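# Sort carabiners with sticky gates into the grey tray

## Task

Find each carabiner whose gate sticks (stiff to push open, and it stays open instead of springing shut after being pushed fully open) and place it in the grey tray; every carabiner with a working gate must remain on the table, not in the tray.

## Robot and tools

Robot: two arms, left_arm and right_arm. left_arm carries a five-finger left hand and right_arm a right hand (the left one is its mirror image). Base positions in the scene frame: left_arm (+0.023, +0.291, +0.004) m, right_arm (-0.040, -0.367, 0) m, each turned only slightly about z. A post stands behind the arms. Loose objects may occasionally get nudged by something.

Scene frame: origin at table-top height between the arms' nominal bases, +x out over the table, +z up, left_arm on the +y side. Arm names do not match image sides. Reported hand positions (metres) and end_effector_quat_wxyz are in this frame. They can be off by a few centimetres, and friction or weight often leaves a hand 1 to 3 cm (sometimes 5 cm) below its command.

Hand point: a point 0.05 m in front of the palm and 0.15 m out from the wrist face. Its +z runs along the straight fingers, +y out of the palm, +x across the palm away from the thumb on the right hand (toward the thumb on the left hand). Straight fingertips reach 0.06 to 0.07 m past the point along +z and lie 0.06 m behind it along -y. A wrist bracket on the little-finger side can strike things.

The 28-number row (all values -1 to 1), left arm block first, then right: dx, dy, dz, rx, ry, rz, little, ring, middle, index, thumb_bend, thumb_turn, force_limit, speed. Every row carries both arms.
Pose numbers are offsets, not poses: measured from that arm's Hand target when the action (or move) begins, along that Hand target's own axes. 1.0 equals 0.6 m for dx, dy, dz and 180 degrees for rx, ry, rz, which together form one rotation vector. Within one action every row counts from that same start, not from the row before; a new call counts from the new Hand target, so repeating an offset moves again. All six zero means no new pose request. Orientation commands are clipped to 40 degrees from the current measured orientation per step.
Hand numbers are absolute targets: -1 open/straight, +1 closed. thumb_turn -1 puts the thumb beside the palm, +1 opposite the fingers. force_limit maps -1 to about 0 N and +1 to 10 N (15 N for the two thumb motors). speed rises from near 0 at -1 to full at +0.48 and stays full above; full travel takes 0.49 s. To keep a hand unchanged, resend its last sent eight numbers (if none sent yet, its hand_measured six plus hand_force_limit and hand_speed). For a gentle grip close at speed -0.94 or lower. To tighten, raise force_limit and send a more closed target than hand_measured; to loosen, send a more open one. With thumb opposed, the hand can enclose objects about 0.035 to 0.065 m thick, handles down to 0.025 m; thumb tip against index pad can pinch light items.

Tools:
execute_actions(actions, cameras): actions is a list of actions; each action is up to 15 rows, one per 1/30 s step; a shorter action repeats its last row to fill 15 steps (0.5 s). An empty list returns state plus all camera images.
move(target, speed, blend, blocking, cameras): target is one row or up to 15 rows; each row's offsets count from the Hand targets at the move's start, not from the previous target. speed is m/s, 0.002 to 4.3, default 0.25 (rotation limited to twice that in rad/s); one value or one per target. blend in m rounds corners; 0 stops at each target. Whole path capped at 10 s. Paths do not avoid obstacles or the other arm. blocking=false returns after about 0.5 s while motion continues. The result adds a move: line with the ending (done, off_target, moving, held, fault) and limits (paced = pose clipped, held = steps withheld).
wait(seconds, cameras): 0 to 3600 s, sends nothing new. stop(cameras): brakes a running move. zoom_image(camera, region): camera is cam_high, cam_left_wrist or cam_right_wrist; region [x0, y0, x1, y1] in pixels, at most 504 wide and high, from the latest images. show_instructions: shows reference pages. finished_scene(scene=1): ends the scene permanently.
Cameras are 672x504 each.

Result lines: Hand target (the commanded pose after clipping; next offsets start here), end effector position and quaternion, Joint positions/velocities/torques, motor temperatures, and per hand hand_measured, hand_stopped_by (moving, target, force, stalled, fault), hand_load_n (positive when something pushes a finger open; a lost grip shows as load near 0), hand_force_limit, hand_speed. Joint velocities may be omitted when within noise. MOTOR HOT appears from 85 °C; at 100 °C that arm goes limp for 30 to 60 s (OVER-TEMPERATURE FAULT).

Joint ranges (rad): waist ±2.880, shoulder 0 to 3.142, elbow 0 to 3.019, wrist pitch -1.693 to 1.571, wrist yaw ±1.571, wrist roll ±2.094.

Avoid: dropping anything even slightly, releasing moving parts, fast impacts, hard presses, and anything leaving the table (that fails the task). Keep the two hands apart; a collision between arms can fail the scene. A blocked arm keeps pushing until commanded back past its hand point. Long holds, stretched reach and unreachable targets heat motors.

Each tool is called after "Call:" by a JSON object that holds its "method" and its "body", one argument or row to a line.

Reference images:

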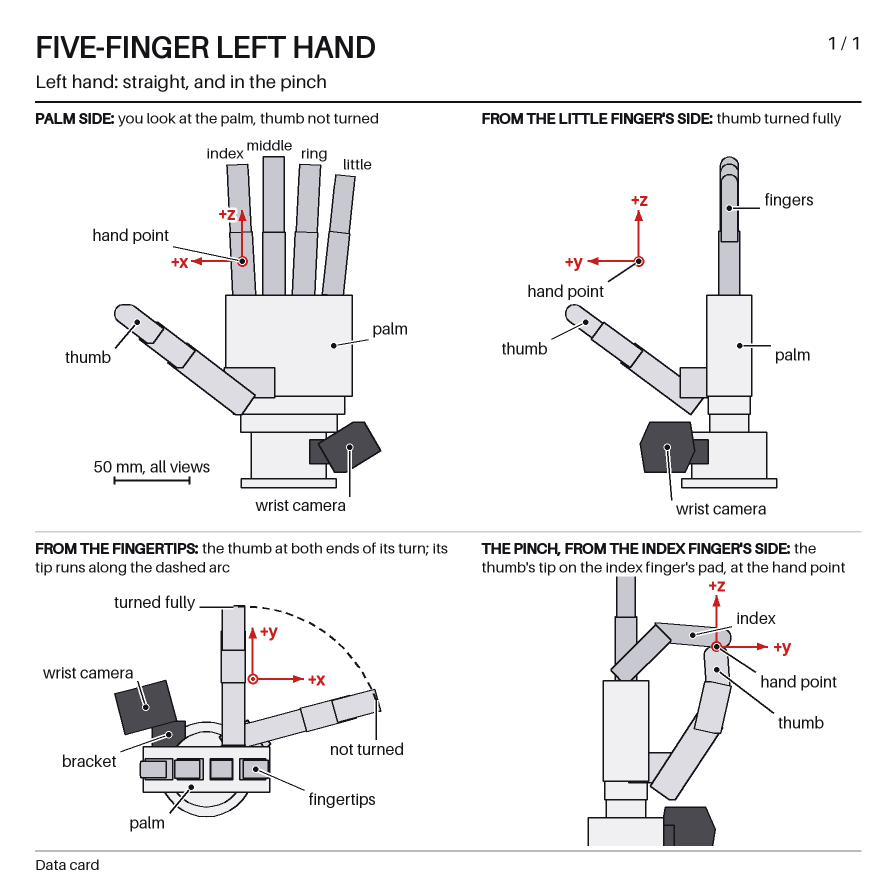

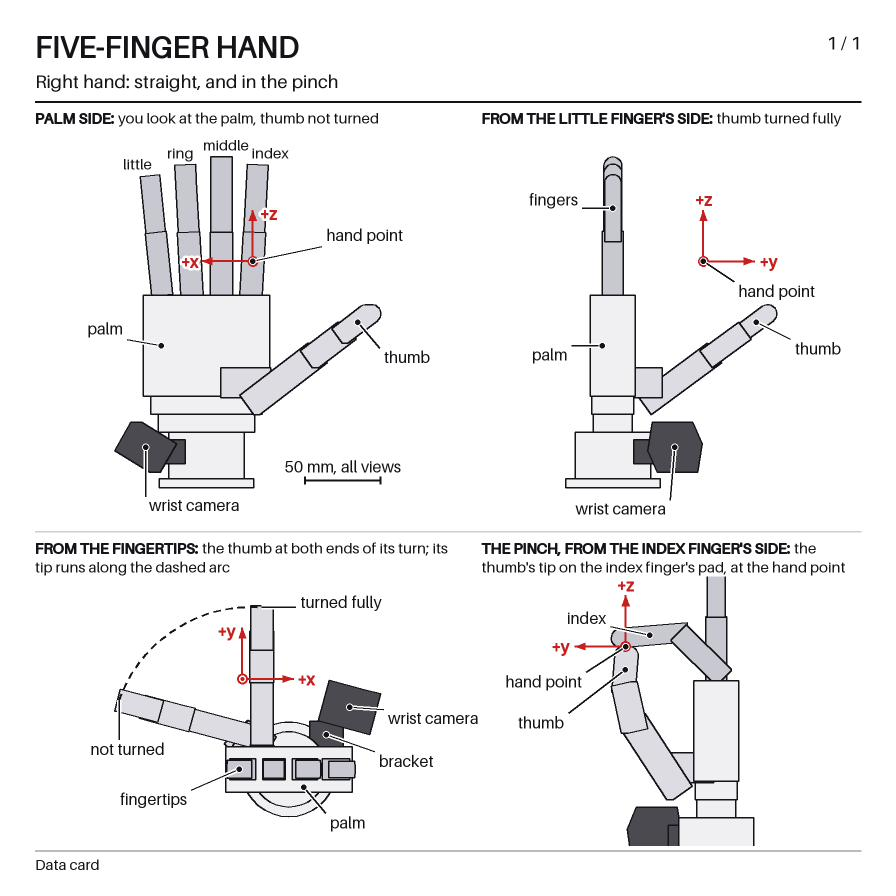

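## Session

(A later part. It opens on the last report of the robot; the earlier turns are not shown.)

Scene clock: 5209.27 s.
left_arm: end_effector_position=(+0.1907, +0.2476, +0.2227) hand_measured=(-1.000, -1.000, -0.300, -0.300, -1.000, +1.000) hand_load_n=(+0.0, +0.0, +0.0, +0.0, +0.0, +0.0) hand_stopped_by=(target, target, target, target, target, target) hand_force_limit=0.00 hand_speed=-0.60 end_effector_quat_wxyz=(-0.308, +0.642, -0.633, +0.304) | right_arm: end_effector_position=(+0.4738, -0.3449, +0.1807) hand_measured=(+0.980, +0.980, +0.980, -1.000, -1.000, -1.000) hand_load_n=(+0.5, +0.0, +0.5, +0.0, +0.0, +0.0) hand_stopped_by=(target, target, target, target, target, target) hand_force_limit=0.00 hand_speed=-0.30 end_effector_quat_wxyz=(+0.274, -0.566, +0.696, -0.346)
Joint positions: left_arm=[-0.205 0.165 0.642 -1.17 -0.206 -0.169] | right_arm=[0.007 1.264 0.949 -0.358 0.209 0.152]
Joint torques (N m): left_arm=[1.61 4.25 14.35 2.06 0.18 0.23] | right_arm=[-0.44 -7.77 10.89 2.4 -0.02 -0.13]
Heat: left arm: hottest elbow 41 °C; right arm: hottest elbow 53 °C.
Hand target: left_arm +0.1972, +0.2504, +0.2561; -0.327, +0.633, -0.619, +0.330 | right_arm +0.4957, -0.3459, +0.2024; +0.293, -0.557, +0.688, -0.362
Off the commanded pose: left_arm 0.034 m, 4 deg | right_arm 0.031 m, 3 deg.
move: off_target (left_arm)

Call:
{"method": "move", "body": {
  "target": [0,0,0,0,0,0,-1,-1,-0.3,-0.3,-1,1,0,-0.6,-0.496,0.2247,-0.378,0,-0.2014,-0.1386,0.98,0.98,0.98,-1,-1,-1,0,-0.3],
  "speed": 0.25,
  "cameras": ["cam_high","cam_right_wrist"]
}}

Scene clock: 5220.63 s.
left_arm: end_effector_position=(+0.1904, +0.2477, +0.2231) hand_measured=(-1.000, -1.000, -0.300, -0.300, -1.000, +1.000) hand_load_n=(+0.0, +0.0, +0.0, +0.0, +0.0, +0.0) hand_stopped_by=(target, target, target, target, target, target) hand_force_limit=0.00 hand_speed=-0.60 end_effector_quat_wxyz=(-0.309, +0.641, -0.633, +0.305) | right_arm: end_effector_position=(+0.2920, -0.0083, +0.2035) hand_measured=(+0.980, +0.980, +0.980, -1.000, -1.000, -1.000) hand_load_n=(+0.0, +0.0, +0.0, +0.0, +0.0, +0.0) hand_stopped_by=(target, target, target, target, target, target) hand_force_limit=0.00 hand_speed=-0.30 end_effector_quat_wxyz=(-0.401, +0.780, -0.424, +0.225)
Joint positions: left_arm=[-0.205 0.162 0.642 -1.17 -0.206 -0.168] | right_arm=[0.794 1.157 0.904 -0.381 0.22 0.146]
Joint torques (N m): left_arm=[0.79 4.13 14.23 1.94 -0.25 0.16] | right_arm=[0.03 -6.24 11.04 0.72 0.22 0.08]
Heat: left arm: hottest elbow 44 °C; right arm: hottest elbow 53 °C.
Hand target: left_arm +0.1960, +0.2502, +0.2555; -0.330, +0.633, -0.619, +0.329 (not the last commanded pose) | right_arm +0.2998, -0.0002, +0.2197; -0.407, +0.775, -0.429, +0.225
Off the commanded pose: left_arm 0.034 m, 4 deg | right_arm 0.020 m, 1 deg.
move: off_target (right_arm)

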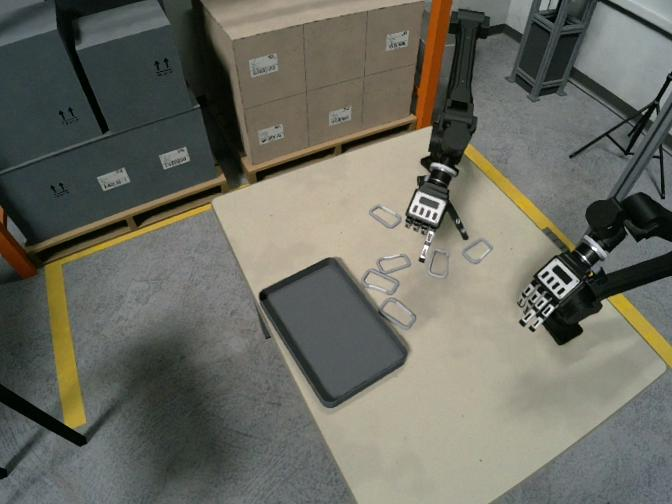

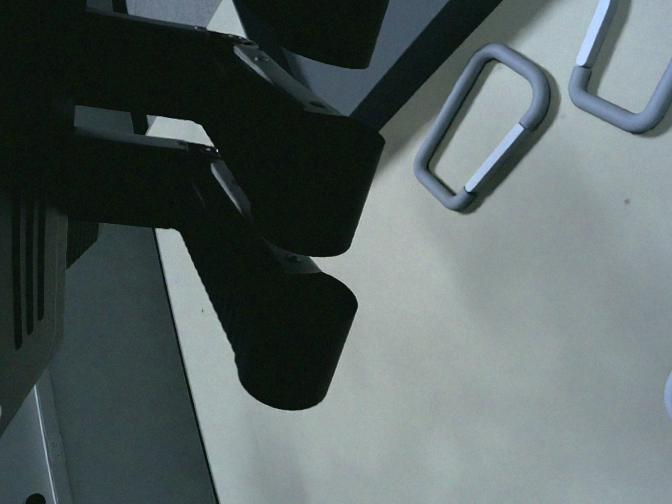

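Call:
{"method": "zoom_image", "body": {
  "camera": "cam_right_wrist",
  "region": [380, 20, 600, 230]
}}

Scaled by 2.291 from the camera's image (finer frame: 960x720).

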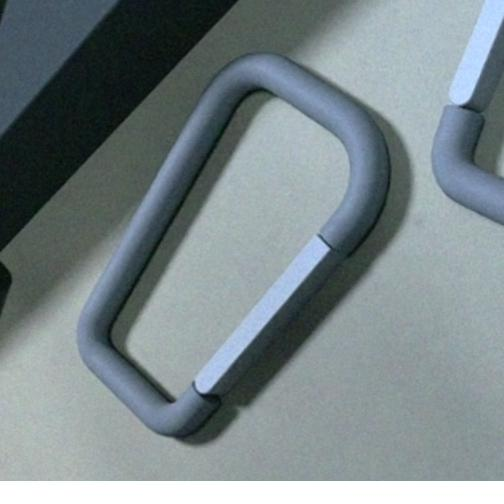

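Call:
{"method": "move", "body": {
  "target": [
    [0,0,0,0,0,0,-1,-1,-0.3,-0.3,-1,1,0,-0.6,0,0,0,0,0,0,0.98,0.98,0.98,0.98,-1,1,0,-0.3],
    [0,0,0,0,0,0,-1,-1,-0.3,-0.3,-1,1,0,-0.6,-0.0135,-0.0645,0.181,0,0.1233,0.0854,0.98,0.98,0.98,0.98,-1,1,0,-0.3],
    [0,0,0,0,0,0,-1,-1,-0.3,-0.3,-1,1,0,-0.6,-0.0135,0.0587,0.2663,0,0.1233,0.0854,0.98,0.98,0.98,0.98,-1,1,0,-0.3]
  ],
  "speed": [0.2,0.2,0.12],
  "cameras": ["cam_high","cam_right_wrist"]
}}

Scene clock: 5259.37 s.
left_arm: end_effector_position=(+0.1904, +0.2477, +0.2231) hand_measured=(-1.000, -1.000, -0.300, -0.300, -1.000, +1.000) hand_load_n=(+0.0, +0.0, +0.0, +0.0, -0.5, +0.0) hand_stopped_by=(target, target, target, target, target, target) hand_force_limit=0.00 hand_speed=-0.60 end_effector_quat_wxyz=(-0.309, +0.641, -0.633, +0.305) | right_arm: end_effector_position=(+0.3902, +0.0538, +0.1014) hand_measured=(+0.980, +0.980, +0.980, +0.980, -1.000, +1.000) hand_load_n=(+0.0, +0.0, +0.0, +0.0, +0.0, +0.0) hand_stopped_by=(target, target, target, target, target, target) hand_force_limit=0.00 hand_speed=-0.30 end_effector_quat_wxyz=(-0.332, +0.657, -0.599, +0.316)
Joint positions: left_arm=[-0.205 0.162 0.642 -1.17 -0.206 -0.168] | right_arm=[0.853 1.62 1.105 -0.293 0.639 0.534]
Joint torques (N m): left_arm=[0.79 4.13 14.23 1.94 -0.25 0.17] | right_arm=[1.03 -11.46 7.3 2.25 0.47 0.06]
Motor temperatures (°C): left_arm=[27 28 48 29 26 28] | right_arm=[28 29 53 26 26 27]
Heat: left arm: hottest elbow 48 °C; right arm: hottest elbow 53 °C.
Hand target: left_arm +0.1960, +0.2502, +0.2555; -0.330, +0.633, -0.619, +0.329 | right_arm +0.3901, +0.0658, +0.1000; -0.343, +0.653, -0.598, +0.314
Off the commanded pose: left_arm 0.033 m, 4 deg | right_arm 0.012 m, 1 deg.
move: off_target (right_arm)

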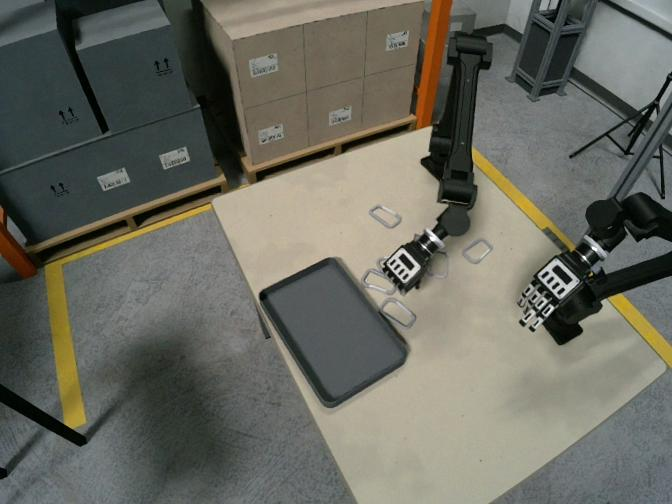

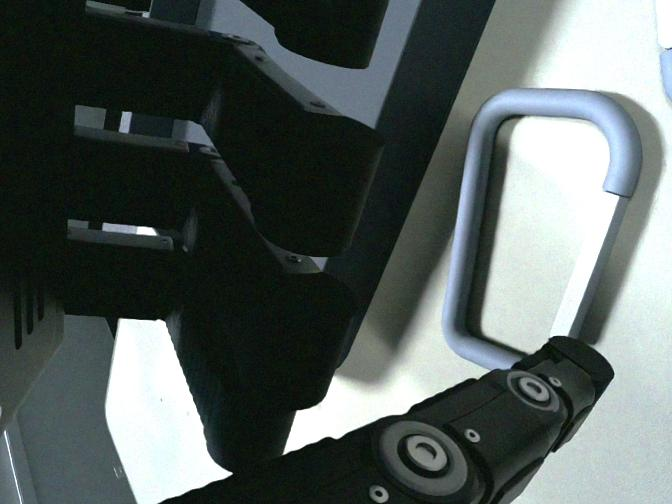

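Call:
{"method": "move", "body": {
  "target": [0,0,0,0,0,0,-1,-1,-0.3,-0.3,-1,1,0,-0.6,0.0163,0.1133,0.0765,0,0,0,0.98,0.98,0.98,0.98,-1,1,0,-0.3],
  "speed": 0.08,
  "cameras": ["cam_right_wrist"]
}}

Scene clock: 5278.67 s.
left_arm: end_effector_position=(+0.1904, +0.2477, +0.2231) hand_measured=(-1.000, -1.000, -0.300, -0.300, -1.000, +1.000) hand_load_n=(-0.5, +0.0, +0.0, +0.0, +0.0, +0.0) hand_stopped_by=(target, target, target, target, target, target) hand_force_limit=0.00 hand_speed=-0.60 end_effector_quat_wxyz=(-0.309, +0.641, -0.633, +0.305) | right_arm: end_effector_position=(+0.3870, +0.0528, +0.0267) hand_measured=(+0.980, +0.980, +0.980, +0.980, -1.000, +1.000) hand_load_n=(+0.0, +0.0, +0.0, +0.0, +0.0, +0.0) hand_stopped_by=(target, target, target, target, target, target) hand_force_limit=0.00 hand_speed=-0.30 end_effector_quat_wxyz=(-0.341, +0.653, -0.598, +0.315)
Joint positions: left_arm=[-0.205 0.162 0.642 -1.17 -0.206 -0.168] | right_arm=[0.856 1.729 1.001 -0.061 0.639 0.535]
Joint torques (N m): left_arm=[0.79 4.07 14.24 1.94 -0.24 0.16] | right_arm=[-0.5 -10.87 6.24 2.33 0.18 -0.07]
Heat: left arm: hottest elbow 50 °C; right arm: hottest elbow 50 °C.
Hand target: left_arm +0.1960, +0.2502, +0.2555; -0.330, +0.633, -0.619, +0.329 | right_arm +0.3902, +0.0561, +0.0180; -0.343, +0.653, -0.598, +0.314
Off the commanded pose: left_arm 0.033 m, 4 deg | right_arm 0.010 m, 0 deg.
move: done

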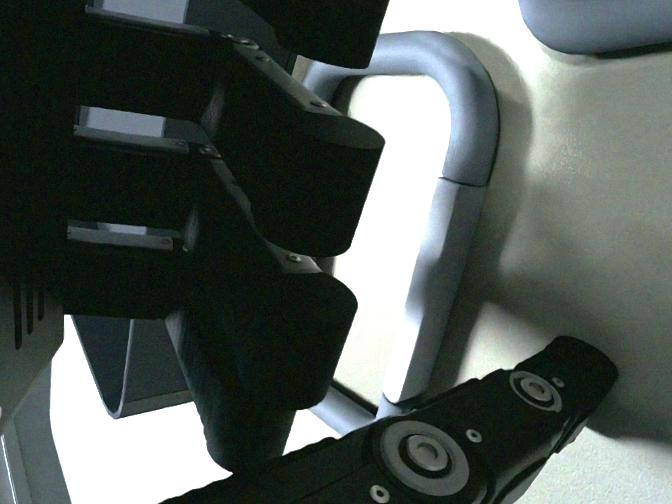

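Call:
{"method": "move", "body": {
  "target": [
    [0,0,0,0,0,0,-1,-1,-0.3,-0.3,-1,1,0,-0.6,0,-0.0686,-0.0473,0,0,0,0.98,0.98,0.98,0.98,-1,1,0,-0.3],
    [0,0,0,0,0,0,-1,-1,-0.3,-0.3,-1,1,0,-0.6,0.0232,-0.0721,-0.0421,0,0,0,0.98,0.98,0.98,0.98,-1,1,0,-0.3],
    [0,0,0,0,0,0,-1,-1,-0.3,-0.3,-1,1,0,-0.6,0.0232,-0.0035,0.0052,0,0,0,0.98,0.98,0.98,0.98,-1,1,0,-0.3]
  ],
  "speed": 0.08,
  "cameras": ["cam_right_wrist"]
}}

Scene clock: 5290.00 s.
left_arm: end_effector_position=(+0.1904, +0.2477, +0.2231) hand_measured=(-1.000, -1.000, -0.300, -0.300, -1.000, +1.000) hand_load_n=(-0.5, +0.0, +0.0, +0.0, +0.0, +0.0) hand_stopped_by=(target, target, target, target, target, target) hand_force_limit=0.00 hand_speed=-0.60 end_effector_quat_wxyz=(-0.309, +0.641, -0.633, +0.305) | right_arm: end_effector_position=(+0.3866, +0.0451, +0.0266) hand_measured=(+0.980, +0.980, +0.980, +0.980, -1.000, +1.000) hand_load_n=(+0.0, +0.5, +0.5, +0.0, +0.0, -0.5) hand_stopped_by=(target, target, target, target, target, target) hand_force_limit=0.00 hand_speed=-0.30 end_effector_quat_wxyz=(-0.344, +0.654, -0.597, +0.312)
Joint positions: left_arm=[-0.205 0.162 0.642 -1.17 -0.206 -0.168] | right_arm=[0.843 1.713 0.975 -0.037 0.622 0.524]
Joint torques (N m): left_arm=[0.85 4.19 14.23 1.92 -0.25 0.16] | right_arm=[-1.2 -11.22 6.38 2.25 0.11 -0.19]
Motor temperatures (°C): left_arm=[27 28 50 29 26 28] | right_arm=[28 30 48 26 26 27]
Heat: left arm: hottest elbow 50 °C; right arm: hottest elbow 48 °C.
Hand target: left_arm +0.1960, +0.2502, +0.2555; -0.330, +0.633, -0.619, +0.329 | right_arm +0.3952, +0.0425, +0.0180; -0.343, +0.653, -0.598, +0.314
Off the commanded pose: left_arm 0.033 m, 4 deg | right_arm 0.012 m, 0 deg.
move: off_target (right_arm)

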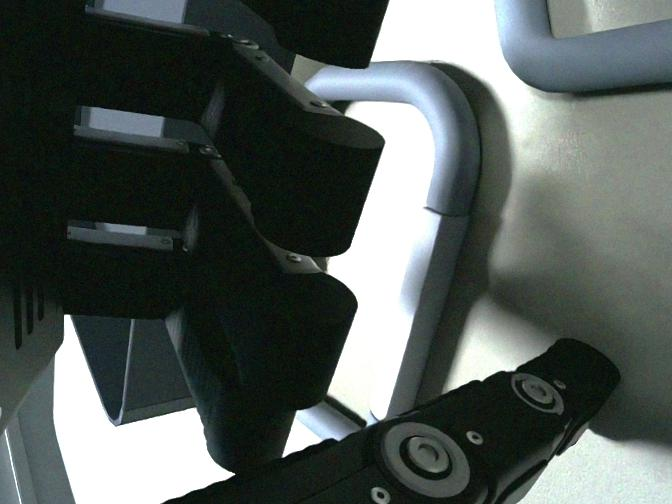

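Call:
{"method": "move", "body": {
  "target": [
    [0,0,0,0,0,0,-1,-1,-0.3,-0.3,-1,1,0,-0.6,0,-0.0686,-0.0473,0,0,0,0.98,0.98,0.98,0.98,-1,1,0,-0.3],
    [0,0,0,0,0,0,-1,-1,-0.3,-0.3,-1,1,0,-0.6,0.0119,-0.0819,-0.0275,0,0,0,0.98,0.98,0.98,0.98,-1,1,0,-0.3],
    [0,0,0,0,0,0,-1,-1,-0.3,-0.3,-1,1,0,-0.6,0.0119,-0.0133,0.0198,0,0,0,0.98,0.98,0.98,0.98,-1,1,0,-0.3]
  ],
  "speed": 0.08,
  "cameras": ["cam_right_wrist"]
}}

Scene clock: 5299.73 s.
left_arm: end_effector_position=(+0.1904, +0.2477, +0.2231) hand_measured=(-1.000, -1.000, -0.300, -0.300, -1.000, +1.000) hand_load_n=(+0.0, +0.0, +0.0, +0.0, +0.0, +0.0) hand_stopped_by=(target, target, target, target, target, target) hand_force_limit=0.00 hand_speed=-0.60 end_effector_quat_wxyz=(-0.309, +0.641, -0.633, +0.305) | right_arm: end_effector_position=(+0.4046, +0.0366, +0.0265) hand_measured=(+0.980, +0.980, +0.980, +0.980, -1.000, +1.000) hand_load_n=(+0.0, +0.0, +0.0, +0.0, +0.0, +0.0) hand_stopped_by=(target, target, target, target, target, target) hand_force_limit=0.00 hand_speed=-0.30 end_effector_quat_wxyz=(-0.343, +0.652, -0.600, +0.313)
Joint positions: left_arm=[-0.205 0.162 0.642 -1.17 -0.206 -0.168] | right_arm=[0.805 1.726 0.99 -0.026 0.6 0.497]
Joint torques (N m): left_arm=[0.85 4.13 14.23 1.92 -0.25 0.16] | right_arm=[-0.85 -11.16 6.28 2.48 0.07 -0.21]
Heat: left arm: hottest elbow 51 °C; right arm: hottest elbow 46 °C.
Hand target: left_arm +0.1960, +0.2502, +0.2555; -0.330, +0.633, -0.619, +0.329 | right_arm +0.4101, +0.0367, +0.0178; -0.343, +0.653, -0.598, +0.314
Off the commanded pose: left_arm 0.033 m, 4 deg | right_arm 0.010 m, 0 deg.
move: done

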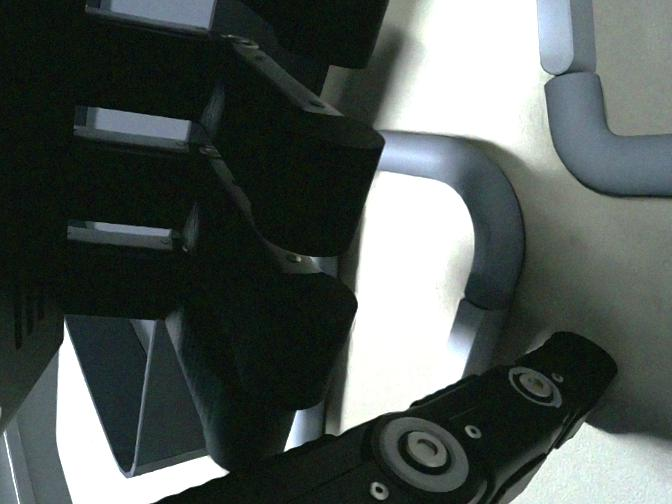

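Call:
{"method": "move", "body": {
  "target": [
    [0,0,0,0,0,0,-1,-1,-0.3,-0.3,-1,1,0,-0.6,0,-0.0686,-0.0473,0,0,0,0.98,0.98,0.98,0.98,-1,1,0,-0.3],
    [0,0,0,0,0,0,-1,-1,-0.3,-0.3,-1,1,0,-0.6,-0.0091,-0.0732,-0.0404,0,0,0,0.98,0.98,0.98,0.98,-1,1,0,-0.3],
    [0,0,0,0,0,0,-1,-1,-0.3,-0.3,-1,1,0,-0.6,-0.0091,-0.0046,0.0069,0,0,0,0.98,0.98,0.98,0.98,-1,1,0,-0.3]
  ],
  "speed": 0.08,
  "cameras": ["cam_right_wrist"]
}}

Scene clock: 5309.43 s.
left_arm: end_effector_position=(+0.1904, +0.2477, +0.2231) hand_measured=(-1.000, -1.000, -0.300, -0.300, -1.000, +1.000) hand_load_n=(+0.0, +0.0, +0.0, +0.0, +0.0, +0.0) hand_stopped_by=(target, target, target, target, target, target) hand_force_limit=0.00 hand_speed=-0.60 end_effector_quat_wxyz=(-0.309, +0.641, -0.633, +0.305) | right_arm: end_effector_position=(+0.4085, +0.0424, +0.0261) hand_measured=(+0.980, +0.980, +0.980, +0.980, -1.000, +1.000) hand_load_n=(+0.0, +0.0, +0.0, +0.0, +0.0, +0.0) hand_stopped_by=(target, target, target, target, target, target) hand_force_limit=0.00 hand_speed=-0.30 end_effector_quat_wxyz=(-0.342, +0.653, -0.599, +0.313)
Joint positions: left_arm=[-0.205 0.162 0.642 -1.17 -0.206 -0.168] | right_arm=[0.807 1.741 1.012 -0.033 0.6 0.496]
Joint torques (N m): left_arm=[0.85 4.19 14.24 1.94 -0.25 0.17] | right_arm=[-0.67 -11.4 6.32 2.32 0.11 -0.14]
Heat: left arm: hottest elbow 51 °C; right arm: hottest elbow 45 °C.
Hand target: left_arm +0.1960, +0.2502, +0.2555; -0.330, +0.633, -0.619, +0.329 | right_arm +0.4146, +0.0426, +0.0178; -0.343, +0.653, -0.598, +0.314
Off the commanded pose: left_arm 0.033 m, 4 deg | right_arm 0.010 m, 0 deg.
move: done

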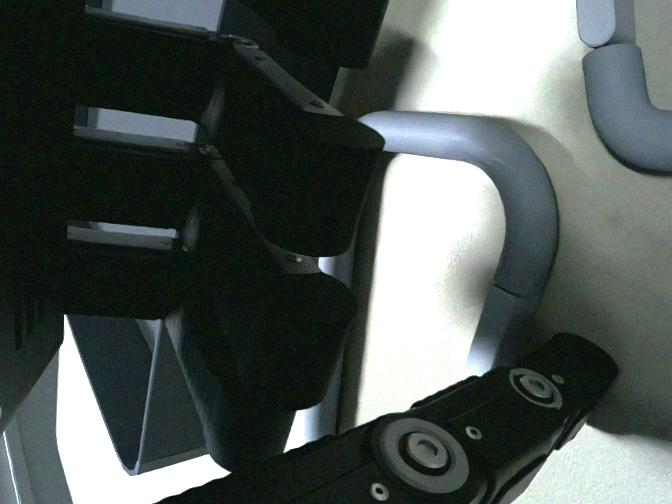

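Call:
{"method": "move", "body": {
  "target": [0,0,0,0,0,0,-1,-1,-0.3,-0.3,-1,1,0,-0.6,0,-0.0142,0.0206,0,0,0,0.98,0.98,0.98,0.98,-1,1,0,-0.3],
  "speed": 0.04,
  "cameras": ["cam_right_wrist","cam_high"]
}}

Scene clock: 5314.63 s.
left_arm: end_effector_position=(+0.1904, +0.2477, +0.2231) hand_measured=(-1.000, -1.000, -0.300, -0.300, -1.000, +1.000) hand_load_n=(+0.0, +0.0, +0.0, +0.0, +0.0, +0.0) hand_stopped_by=(target, target, target, target, target, target) hand_force_limit=0.00 hand_speed=-0.60 end_effector_quat_wxyz=(-0.309, +0.641, -0.633, +0.305) | right_arm: end_effector_position=(+0.4111, +0.0438, +0.0262) hand_measured=(+0.980, +0.980, +0.980, +0.980, -1.000, +1.000) hand_load_n=(+0.0, +0.0, +0.0, +0.5, +0.0, +0.0) hand_stopped_by=(target, target, target, target, target, target) hand_force_limit=0.00 hand_speed=-0.30 end_effector_quat_wxyz=(-0.345, +0.655, -0.597, +0.308)
Joint positions: left_arm=[-0.205 0.162 0.642 -1.17 -0.206 -0.168] | right_arm=[0.8 1.744 1.015 -0.025 0.584 0.488]
Joint torques (N m): left_arm=[0.73 4.13 14.23 1.91 -0.24 0.16] | right_arm=[-1.79 -10.23 8.27 2.06 0.14 -0.27]
Heat: left arm: hottest elbow 51 °C; right arm: hottest elbow 45 °C.
Hand target: left_arm +0.1960, +0.2502, +0.2555; -0.330, +0.633, -0.619, +0.329 | right_arm +0.4295, +0.0439, +0.0177; -0.343, +0.653, -0.598, +0.314
Off the commanded pose: left_arm 0.033 m, 4 deg | right_arm 0.020 m, 1 deg.
move: off_target (right_arm)
Images, in order (width x height): cam_high 672x504, cam_right_wrist 672x504.

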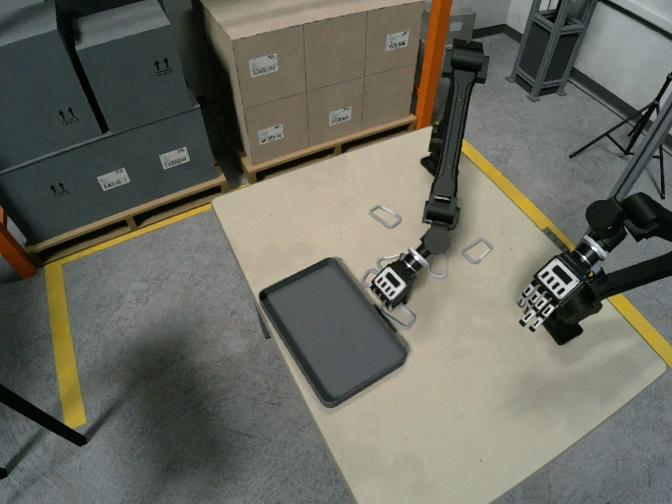

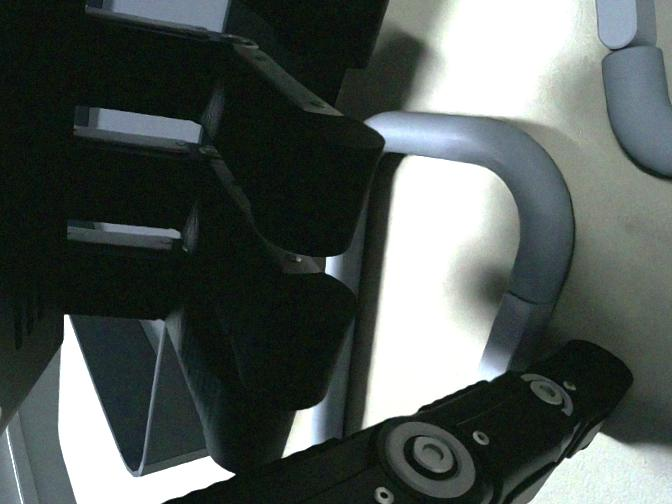

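Call:
{"method": "move", "body": {
  "target": [0,0,0,0,0,0,-1,-1,-0.3,-0.3,-1,1,0,-0.6,0,-0.0076,0.011,0,0,0,0.98,0.98,0.98,0.98,-1,1,0,-0.3],
  "speed": 0.04,
  "cameras": ["cam_right_wrist"]
}}

Scene clock: 5321.53 s.
left_arm: end_effector_position=(+0.1904, +0.2477, +0.2231) hand_measured=(-1.000, -1.000, -0.300, -0.300, -1.000, +1.000) hand_load_n=(+0.0, +0.0, +0.0, +0.0, +0.0, +0.0) hand_stopped_by=(target, target, target, target, target, target) hand_force_limit=0.00 hand_speed=-0.60 end_effector_quat_wxyz=(-0.309, +0.641, -0.633, +0.305) | right_arm: end_effector_position=(+0.4172, +0.0455, +0.0262) hand_measured=(+0.980, +0.980, +0.980, +0.980, -1.000, +1.000) hand_load_n=(+0.0, +0.0, +0.0, +0.5, +0.5, +0.0) hand_stopped_by=(target, target, target, target, target, target) hand_force_limit=0.00 hand_speed=-0.30 end_effector_quat_wxyz=(-0.346, +0.657, -0.596, +0.308)
Joint positions: left_arm=[-0.205 0.162 0.642 -1.17 -0.206 -0.168] | right_arm=[0.793 1.755 1.03 -0.025 0.576 0.478]
Joint torques (N m): left_arm=[0.85 4.13 14.24 1.91 -0.25 0.16] | right_arm=[-2.26 -10.93 8.27 2.02 0.13 -0.23]
Heat: left arm: hottest elbow 51 °C; right arm: hottest elbow 44 °C.
Hand target: left_arm +0.1960, +0.2502, +0.2555; -0.330, +0.633, -0.619, +0.329 | right_arm +0.4375, +0.0446, +0.0177; -0.343, +0.653, -0.598, +0.314
Off the commanded pose: left_arm 0.033 m, 4 deg | right_arm 0.022 m, 1 deg.
move: off_target (right_arm)

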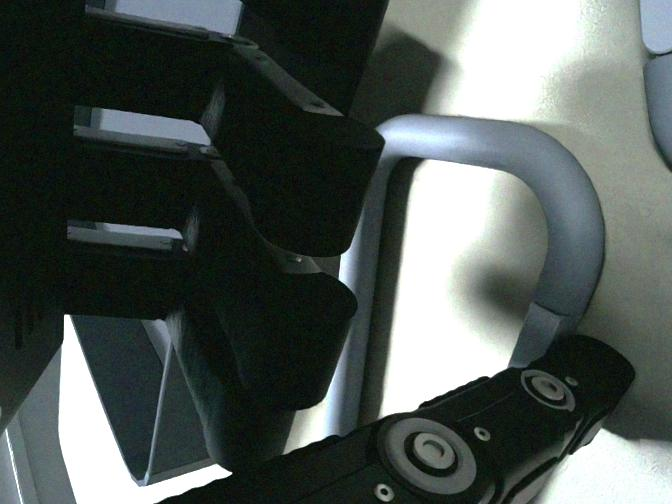

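Call:
{"method": "move", "body": {
  "target": [0,0,0,0,0,0,-1,-1,-0.3,-0.3,-1,1,0,-0.6,0,-0.0076,0.011,0,0,0,0.98,0.98,0.98,0.98,-1,1,0,-0.3],
  "speed": 0.04,
  "cameras": ["cam_right_wrist"]
}}

Call:
{"method": "move", "body": {
  "target": [0,0,0,0,0,0,-1,-1,-0.3,-0.3,-1,1,0,-0.6,0,-0.0057,0.0082,0,0,0,0.98,0.98,0.98,0.98,-1,1,0,-0.3],
  "speed": 0.04,
  "cameras": ["cam_right_wrist"]
}}

Scene clock: 5328.67 s.
left_arm: end_effector_position=(+0.1904, +0.2477, +0.2231) hand_measured=(-1.000, -1.000, -0.300, -0.300, -1.000, +1.000) hand_load_n=(+0.0, +0.0, +0.0, +0.0, +0.0, +0.0) hand_stopped_by=(target, target, target, target, target, target) hand_force_limit=0.00 hand_speed=-0.60 end_effector_quat_wxyz=(-0.309, +0.641, -0.633, +0.305) | right_arm: end_effector_position=(+0.4256, +0.0466, +0.0268) hand_measured=(+0.980, +0.980, +0.980, +0.980, -1.000, +1.000) hand_load_n=(+0.0, +0.0, +0.5, +0.0, +0.5, +0.0) hand_stopped_by=(target, target, target, target, target, target) hand_force_limit=0.00 hand_speed=-0.30 end_effector_quat_wxyz=(-0.346, +0.656, -0.596, +0.308)
Joint positions: left_arm=[-0.205 0.162 0.642 -1.17 -0.206 -0.168] | right_arm=[0.782 1.767 1.048 -0.025 0.568 0.469]
Joint torques (N m): left_arm=[0.79 4.13 14.24 1.92 -0.24 0.17] | right_arm=[-1.9 -10.81 8.5 1.94 0.14 -0.24]
Heat: left arm: hottest elbow 52 °C; right arm: hottest elbow 44 °C.
Hand target: left_arm +0.1960, +0.2502, +0.2555; -0.330, +0.633, -0.619, +0.329 | right_arm +0.4455, +0.0453, +0.0177; -0.343, +0.653, -0.598, +0.314
Off the commanded pose: left_arm 0.033 m, 4 deg | right_arm 0.022 m, 1 deg.
move: off_target (right_arm)

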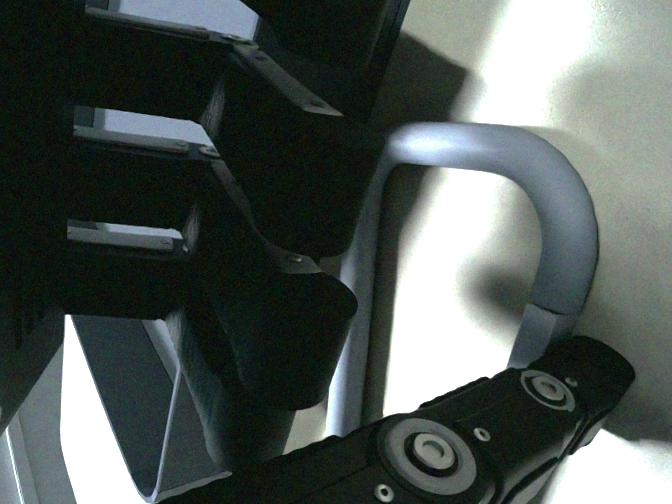

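Scene clock: 5329.50 s.
left_arm: end_effector_position=(+0.1904, +0.2477, +0.2231) hand_measured=(-1.000, -1.000, -0.300, -0.300, -1.000, +1.000) hand_load_n=(+0.0, +0.0, +0.0, +0.0, +0.0, +0.0) hand_stopped_by=(target, target, target, target, target, target) hand_force_limit=0.00 hand_speed=-0.60 end_effector_quat_wxyz=(-0.309, +0.641, -0.633, +0.305) | right_arm: end_effector_position=(+0.4306, +0.0479, +0.0265) hand_measured=(+0.980, +0.980, +0.980, +0.980, -1.000, +1.000) hand_load_n=(+0.0, +0.0, +0.5, +0.0, +0.0, +0.0) hand_stopped_by=(target, target, target, target, target, target) hand_force_limit=0.00 hand_speed=-0.30 end_effector_quat_wxyz=(-0.347, +0.656, -0.595, +0.307)
Joint positions: left_arm=[-0.205 0.162 0.642 -1.17 -0.206 -0.168] | right_arm=[0.776 1.776 1.061 -0.025 0.562 0.464]
Joint torques (N m): left_arm=[0.79 4.07 14.23 1.94 -0.25 0.16] | right_arm=[-1.96 -10.87 8.47 1.95 0.15 -0.22]
Heat: left arm: hottest elbow 52 °C; right arm: hottest elbow 44 °C.
Hand target: left_arm +0.1960, +0.2502, +0.2555; -0.330, +0.633, -0.619, +0.329 | right_arm +0.4514, +0.0458, +0.0178; -0.343, +0.653, -0.598, +0.314
Off the commanded pose: left_arm 0.033 m, 4 deg | right_arm 0.023 m, 1 deg.
move: off_target (right_arm)

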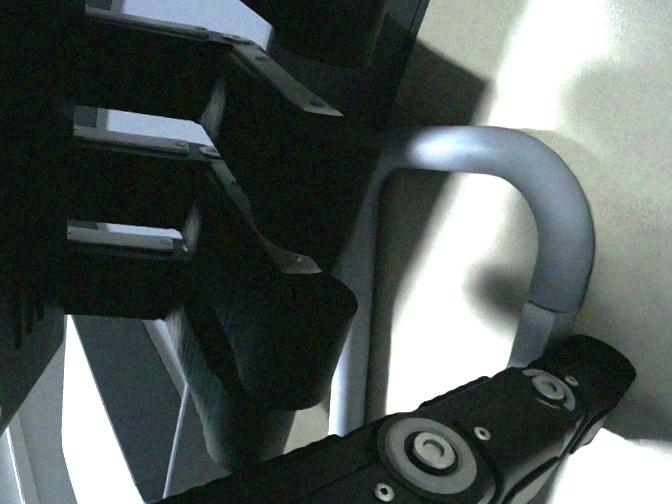

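Call:
{"method": "move", "body": {
  "target": [0,0,0,0,0,0,-1,-1,-0.3,-0.3,-1,1,0,-0.6,0,-0.0076,0.011,0,0,0,0.98,0.98,0.98,0.98,-1,1,0,-0.3],
  "speed": 0.04,
  "cameras": ["cam_right_wrist"]
}}

Call:
{"method": "move", "body": {
  "target": [0,0,0,0,0,0,-1,-1,-0.3,-0.3,-1,1,0,-0.6,0,-0.0057,0.0082,0,0,0,0.98,0.98,0.98,0.98,-1,1,0,-0.3],
  "speed": 0.04,
  "cameras": ["cam_right_wrist","cam_high"]
}}

Scene clock: 5338.97 s.
left_arm: end_effector_position=(+0.1904, +0.2477, +0.2231) hand_measured=(-1.000, -1.000, -0.300, -0.300, -1.000, +1.000) hand_load_n=(-0.5, +0.0, +0.0, +0.0, +0.0, +0.0) hand_stopped_by=(target, target, target, target, target, target) hand_force_limit=0.00 hand_speed=-0.60 end_effector_quat_wxyz=(-0.309, +0.641, -0.633, +0.305) | right_arm: end_effector_position=(+0.4373, +0.0497, +0.0263) hand_measured=(+0.980, +0.980, +0.980, +0.980, -1.000, +1.000) hand_load_n=(+0.0, +0.0, +0.0, +0.0, +0.5, +0.0) hand_stopped_by=(target, target, target, target, target, target) hand_force_limit=0.00 hand_speed=-0.30 end_effector_quat_wxyz=(-0.347, +0.658, -0.594, +0.307)
Joint positions: left_arm=[-0.205 0.162 0.642 -1.17 -0.206 -0.168] | right_arm=[0.768 1.789 1.078 -0.025 0.554 0.455]
Joint torques (N m): left_arm=[0.85 4.07 14.23 1.91 -0.25 0.16] | right_arm=[-2.32 -10.7 8.76 1.87 0.17 -0.22]
Heat: left arm: hottest elbow 52 °C; right arm: hottest elbow 44 °C.
Hand target: left_arm +0.1960, +0.2502, +0.2555; -0.330, +0.633, -0.619, +0.329 | right_arm +0.4594, +0.0465, +0.0178; -0.343, +0.653, -0.598, +0.314
Off the commanded pose: left_arm 0.033 m, 4 deg | right_arm 0.024 m, 1 deg.
move: off_target (right_arm)

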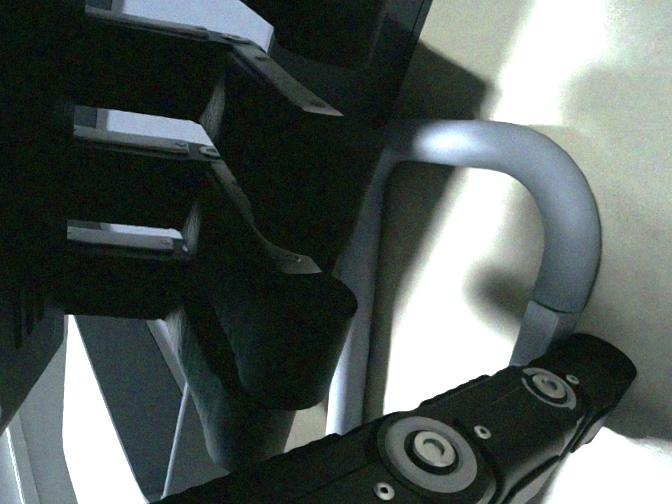

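Scene clock: 5339.80 s.
left_arm: end_effector_position=(+0.1904, +0.2477, +0.2231) hand_measured=(-1.000, -1.000, -0.300, -0.300, -1.000, +1.000) hand_load_n=(+0.0, +0.0, +0.0, +0.0, +0.0, +0.0) hand_stopped_by=(target, target, target, target, target, target) hand_force_limit=0.00 hand_speed=-0.60 end_effector_quat_wxyz=(-0.309, +0.641, -0.633, +0.305) | right_arm: end_effector_position=(+0.4424, +0.0507, +0.0260) hand_measured=(+0.980, +0.980, +0.980, +0.980, -1.000, +1.000) hand_load_n=(+0.0, +0.0, +0.0, +0.5, +0.5, +0.0) hand_stopped_by=(target, target, target, target, target, target) hand_force_limit=0.00 hand_speed=-0.30 end_effector_quat_wxyz=(-0.347, +0.658, -0.594, +0.307)
Joint positions: left_arm=[-0.205 0.162 0.642 -1.17 -0.206 -0.168] | right_arm=[0.762 1.798 1.09 -0.025 0.548 0.449]
Joint torques (N m): left_arm=[0.85 4.13 14.24 1.92 -0.25 0.16] | right_arm=[-2.67 -11.28 8.84 1.7 0.17 -0.24]
Heat: left arm: hottest elbow 52 °C; right arm: hottest elbow 44 °C.
Hand target: left_arm +0.1960, +0.2502, +0.2555; -0.330, +0.633, -0.619, +0.329 | right_arm +0.4654, +0.0471, +0.0178; -0.343, +0.653, -0.598, +0.314
Off the commanded pose: left_arm 0.033 m, 4 deg | right_arm 0.025 m, 1 deg.
move: off_target (right_arm)
Images, in order (width x height): cam_high 672x504, cam_right_wrist 672x504.

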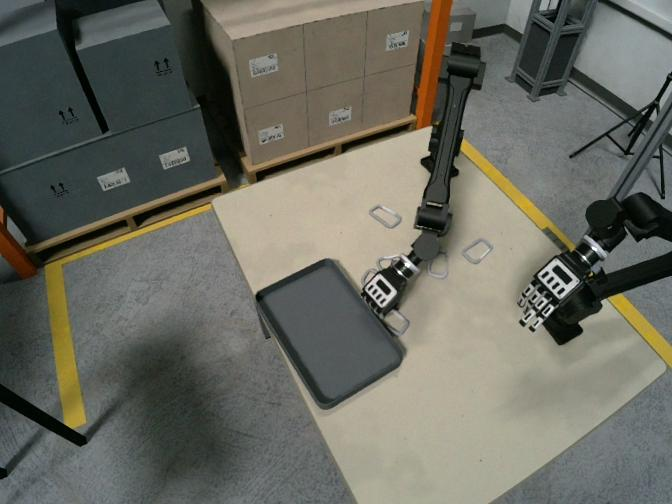

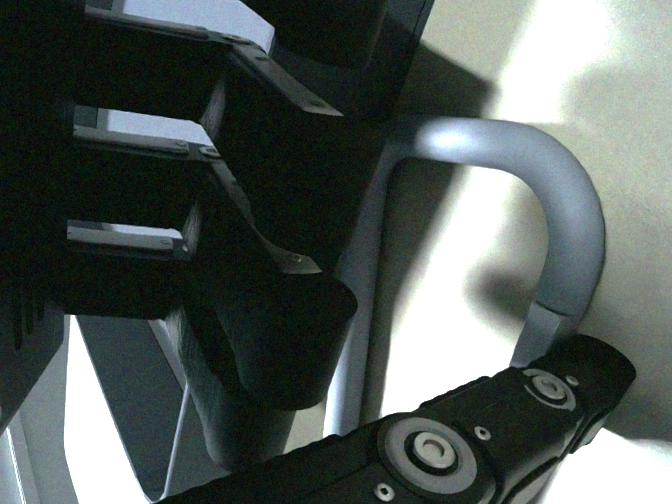

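Call:
{"method": "move", "body": {
  "target": [
    [0,0,0,0,0,0,-1,-1,-0.3,-0.3,-1,1,0,-0.6,0,0.0331,-0.048,0,0,0,0.98,0.98,0.98,0.98,-1,1,0,-0.3],
    [0,0,0,0,0,0,-1,-1,-0.3,-0.3,-1,1,0,-0.6,0,-0.0629,-0.1143,0,0,0,0.98,0.98,0.98,0.98,-1,1,0,-0.3],
    [0,0,0,0,0,0,-1,-1,-0.3,-0.3,-1,1,0,-0.6,0,-0.0373,-0.1513,0,0,0,0.98,0.98,-0.2,-0.2,-1,1,0,-0.3]
  ],
  "speed": 0.08,
  "cameras": ["cam_right_wrist","cam_high"]
}}

Scene clock: 5375.10 s.
left_arm: end_effector_position=(+0.1904, +0.2477, +0.2231) hand_measured=(-1.000, -1.000, -0.300, -0.300, -1.000, +1.000) hand_load_n=(+0.0, +0.0, +0.0, +0.0, +0.0, +0.0) hand_stopped_by=(target, target, target, target, target, target) hand_force_limit=0.00 hand_speed=-0.60 end_effector_quat_wxyz=(-0.309, +0.641, -0.633, +0.305) | right_arm: end_effector_position=(+0.4070, +0.0427, +0.0807) hand_measured=(+0.980, +0.980, -0.200, -0.200, -1.000, +1.000) hand_load_n=(+0.0, +0.0, +0.0, +0.0, +0.0, +0.0) hand_stopped_by=(target, target, target, target, target, target) hand_force_limit=0.00 hand_speed=-0.30 end_effector_quat_wxyz=(-0.344, +0.655, -0.595, +0.314)
Joint positions: left_arm=[-0.205 0.162 0.642 -1.17 -0.206 -0.168] | right_arm=[0.81 1.646 1.059 -0.17 0.601 0.487]
Joint torques (N m): left_arm=[0.79 4.13 14.26 1.92 -0.25 0.16] | right_arm=[0.79 -13.68 6.9 0.38 0.45 0.06]
Heat: left arm: hottest elbow 52 °C; right arm: hottest elbow 45 °C.
Hand target: left_arm +0.1960, +0.2502, +0.2555; -0.330, +0.633, -0.619, +0.329 | right_arm +0.4036, +0.0416, +0.0878; -0.343, +0.653, -0.598, +0.314
Off the commanded pose: left_arm 0.033 m, 4 deg | right_arm 0.008 m, 0 deg.
move: done
Images, in order (width x height): cam_high 672x504, cam_right_wrist 672x504.

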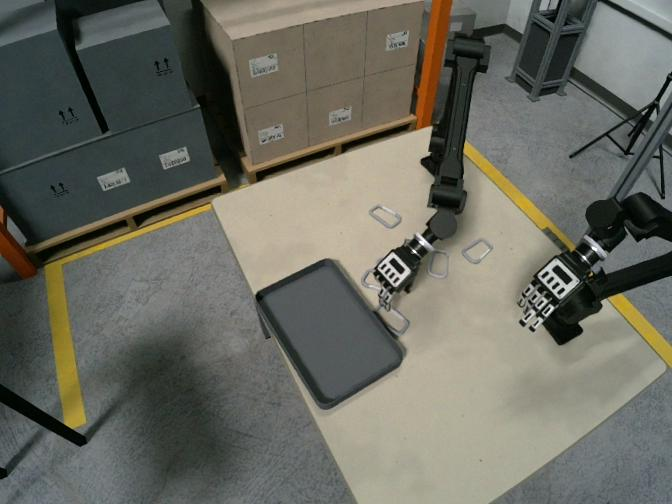

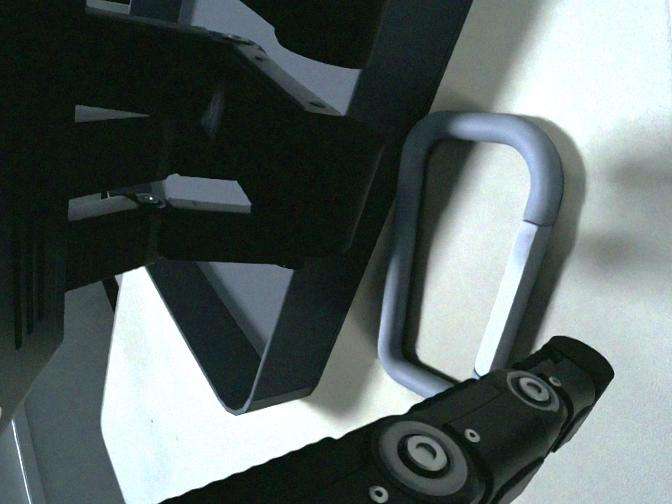

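Call:
{"method": "move", "body": {
  "target": [
    [0,0,0,0,0,0,-1,-1,-0.3,-0.3,-1,1,0,-0.6,-0.0127,0.0165,-0.0239,0,0,0,0.98,0.98,-0.2,-0.2,-1,1,0,-0.3],
    [0,0,0,0,0,0,-1,-1,-0.3,-0.3,-1,1,0,-0.6,-0.0127,0.1098,0.0405,0,0,0,0.98,0.98,-0.2,-0.2,-1,1,0,-0.3]
  ],
  "speed": 0.08,
  "cameras": ["cam_right_wrist"]
}}

Scene clock: 5390.50 s.
left_arm: end_effector_position=(+0.1904, +0.2477, +0.2231) hand_measured=(-1.000, -1.000, -0.300, -0.300, -1.000, +1.000) hand_load_n=(+0.0, +0.0, +0.0, +0.0, +0.0, +0.0) hand_stopped_by=(target, target, target, target, target, target) hand_force_limit=0.00 hand_speed=-0.60 end_effector_quat_wxyz=(-0.309, +0.641, -0.633, +0.305) | right_arm: end_effector_position=(+0.3839, +0.0422, +0.0277) hand_measured=(+0.980, +0.980, -0.200, -0.200, -1.000, +1.000) hand_load_n=(+0.0, +0.0, +0.0, +0.0, -0.5, +0.0) hand_stopped_by=(target, target, target, target, target, target) hand_force_limit=0.00 hand_speed=-0.30 end_effector_quat_wxyz=(-0.338, +0.656, -0.596, +0.315)
Joint positions: left_arm=[-0.205 0.162 0.642 -1.17 -0.206 -0.168] | right_arm=[0.846 1.706 0.973 -0.054 0.63 0.521]
Joint torques (N m): left_arm=[0.85 4.13 14.23 1.92 -0.25 0.16] | right_arm=[0.67 -10.7 6.24 2.21 0.33 0.07]
Heat: left arm: hottest elbow 53 °C; right arm: hottest elbow 44 °C.
Hand target: left_arm +0.1960, +0.2502, +0.2555; -0.330, +0.633, -0.619, +0.329 | right_arm +0.3856, +0.0477, +0.0197; -0.343, +0.653, -0.598, +0.314
Off the commanded pose: left_arm 0.033 m, 4 deg | right_arm 0.010 m, 1 deg.
move: done

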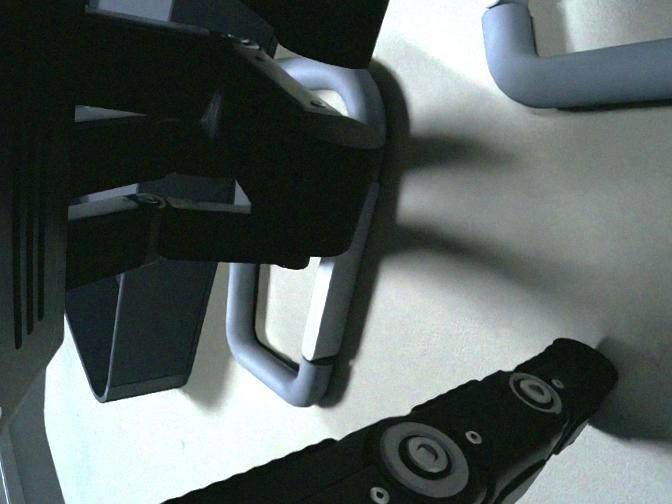

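Call:
{"method": "move", "body": {
  "target": [0,0,0,0,0,0,-1,-1,-0.3,-0.3,-1,1,0,-0.6,0,0.0568,-0.0823,0,0,0,0.98,0.98,-0.2,-0.2,-1,1,0,-0.3],
  "speed": 0.05,
  "cameras": ["cam_right_wrist","cam_high"]
}}

Scene clock: 5395.57 s.
left_arm: end_effector_position=(+0.1904, +0.2477, +0.2231) hand_measured=(-1.000, -1.000, -0.300, -0.300, -1.000, +1.000) hand_load_n=(-0.5, +0.0, +0.0, +0.0, +0.0, +0.0) hand_stopped_by=(target, target, target, target, target, target) hand_force_limit=0.00 hand_speed=-0.60 end_effector_quat_wxyz=(-0.309, +0.641, -0.633, +0.305) | right_arm: end_effector_position=(+0.3419, +0.0398, +0.0271) hand_measured=(+0.980, +0.980, -0.200, -0.200, -1.000, +1.000) hand_load_n=(+0.0, +0.0, +0.0, +0.0, -2.0, -1.5) hand_stopped_by=(target, target, target, target, target, target) hand_force_limit=0.00 hand_speed=-0.30 end_effector_quat_wxyz=(-0.350, +0.641, -0.603, +0.320)
Joint positions: left_arm=[-0.205 0.162 0.642 -1.17 -0.206 -0.168] | right_arm=[0.923 1.649 0.881 -0.037 0.703 0.606]
Joint torques (N m): left_arm=[0.79 4.07 14.22 1.92 -0.24 0.16] | right_arm=[1.67 -11.75 5.31 0.43 0.22 0.05]
Motor temperatures (°C): left_arm=[27 27 53 29 26 28] | right_arm=[28 31 43 26 26 27]
Heat: left arm: hottest elbow 53 °C; right arm: hottest elbow 43 °C.
Hand target: left_arm +0.1960, +0.2502, +0.2555; -0.330, +0.633, -0.619, +0.329 | right_arm +0.3258, +0.0424, +0.0197; -0.343, +0.653, -0.598, +0.314
Off the commanded pose: left_arm 0.033 m, 4 deg | right_arm 0.018 m, 2 deg.
move: off_target (right_arm)
Images, in order (width x height): cam_high 672x504, cam_right_wrist 672x504.

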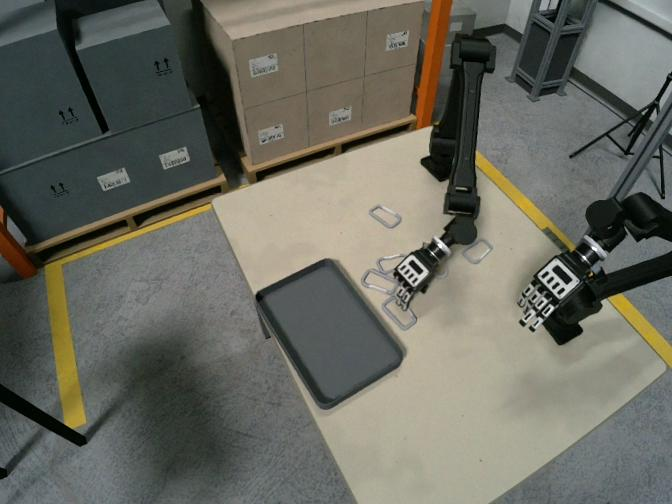

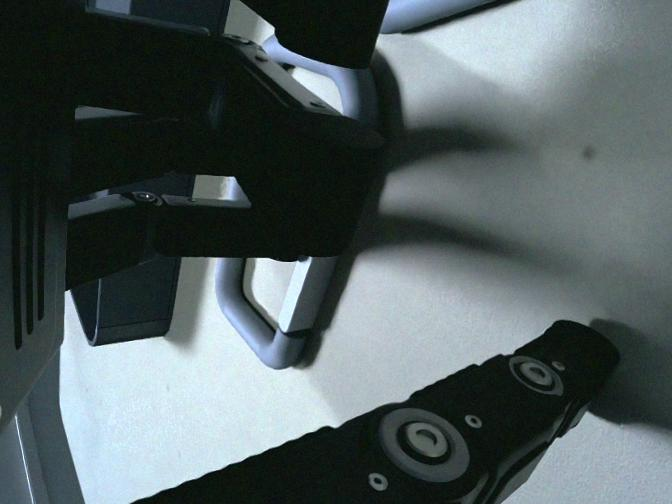

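Call:
{"method": "move", "body": {
  "target": [0,0,0,0,0,0,-1,-1,-0.3,-0.3,-1,1,0,-0.6,0,0.0473,-0.0686,0,0,0,0.98,0.98,-0.2,-0.2,-1,1,0,-0.3],
  "speed": 0.05,
  "cameras": ["cam_right_wrist","cam_high"]
}}

Scene clock: 5401.27 s.
left_arm: end_effector_position=(+0.1904, +0.2477, +0.2231) hand_measured=(-1.000, -1.000, -0.300, -0.300, -1.000, +1.000) hand_load_n=(+0.0, +0.0, +0.0, +0.0, +0.0, +0.0) hand_stopped_by=(target, target, target, target, target, target) hand_force_limit=0.00 hand_speed=-0.60 end_effector_quat_wxyz=(-0.309, +0.641, -0.633, +0.305) | right_arm: end_effector_position=(+0.2934, +0.0388, +0.0276) hand_measured=(+0.980, +0.980, -0.200, -0.200, -1.000, +1.000) hand_load_n=(+0.0, +0.0, +0.0, +0.0, -3.0, -1.0) hand_stopped_by=(target, target, target, target, target, target) hand_force_limit=0.00 hand_speed=-0.30 end_effector_quat_wxyz=(-0.355, +0.638, -0.605, +0.318)
Joint positions: left_arm=[-0.205 0.162 0.642 -1.17 -0.206 -0.168] | right_arm=[1.017 1.589 0.811 -0.081 0.766 0.705]
Joint torques (N m): left_arm=[0.85 4.13 14.24 1.92 -0.25 0.17] | right_arm=[2.02 -10.4 5.11 -0.17 0.22 0.05]
Heat: left arm: hottest elbow 53 °C; right arm: hottest elbow 43 °C.
Hand target: left_arm +0.1960, +0.2502, +0.2555; -0.330, +0.633, -0.619, +0.329 | right_arm +0.2760, +0.0380, +0.0197; -0.343, +0.653, -0.598, +0.314
Off the commanded pose: left_arm 0.033 m, 4 deg | right_arm 0.019 m, 2 deg.
move: off_target (right_arm)
Images, in order (width x height): cam_high 672x504, cam_right_wrist 672x504.

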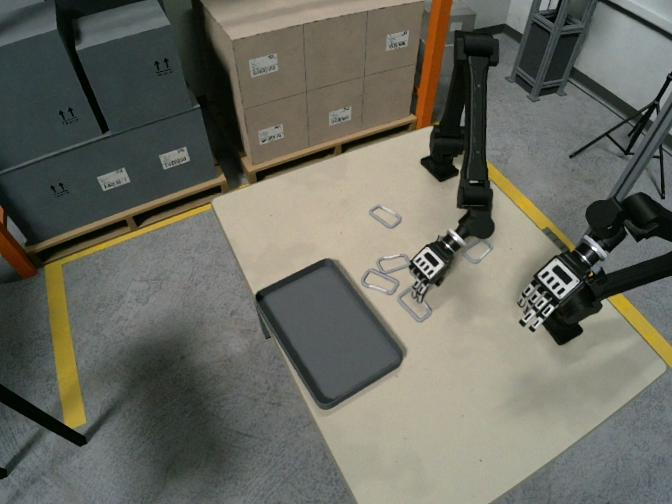

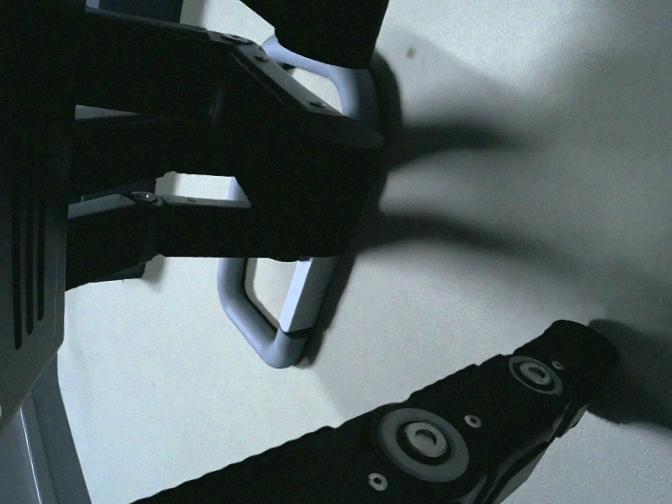

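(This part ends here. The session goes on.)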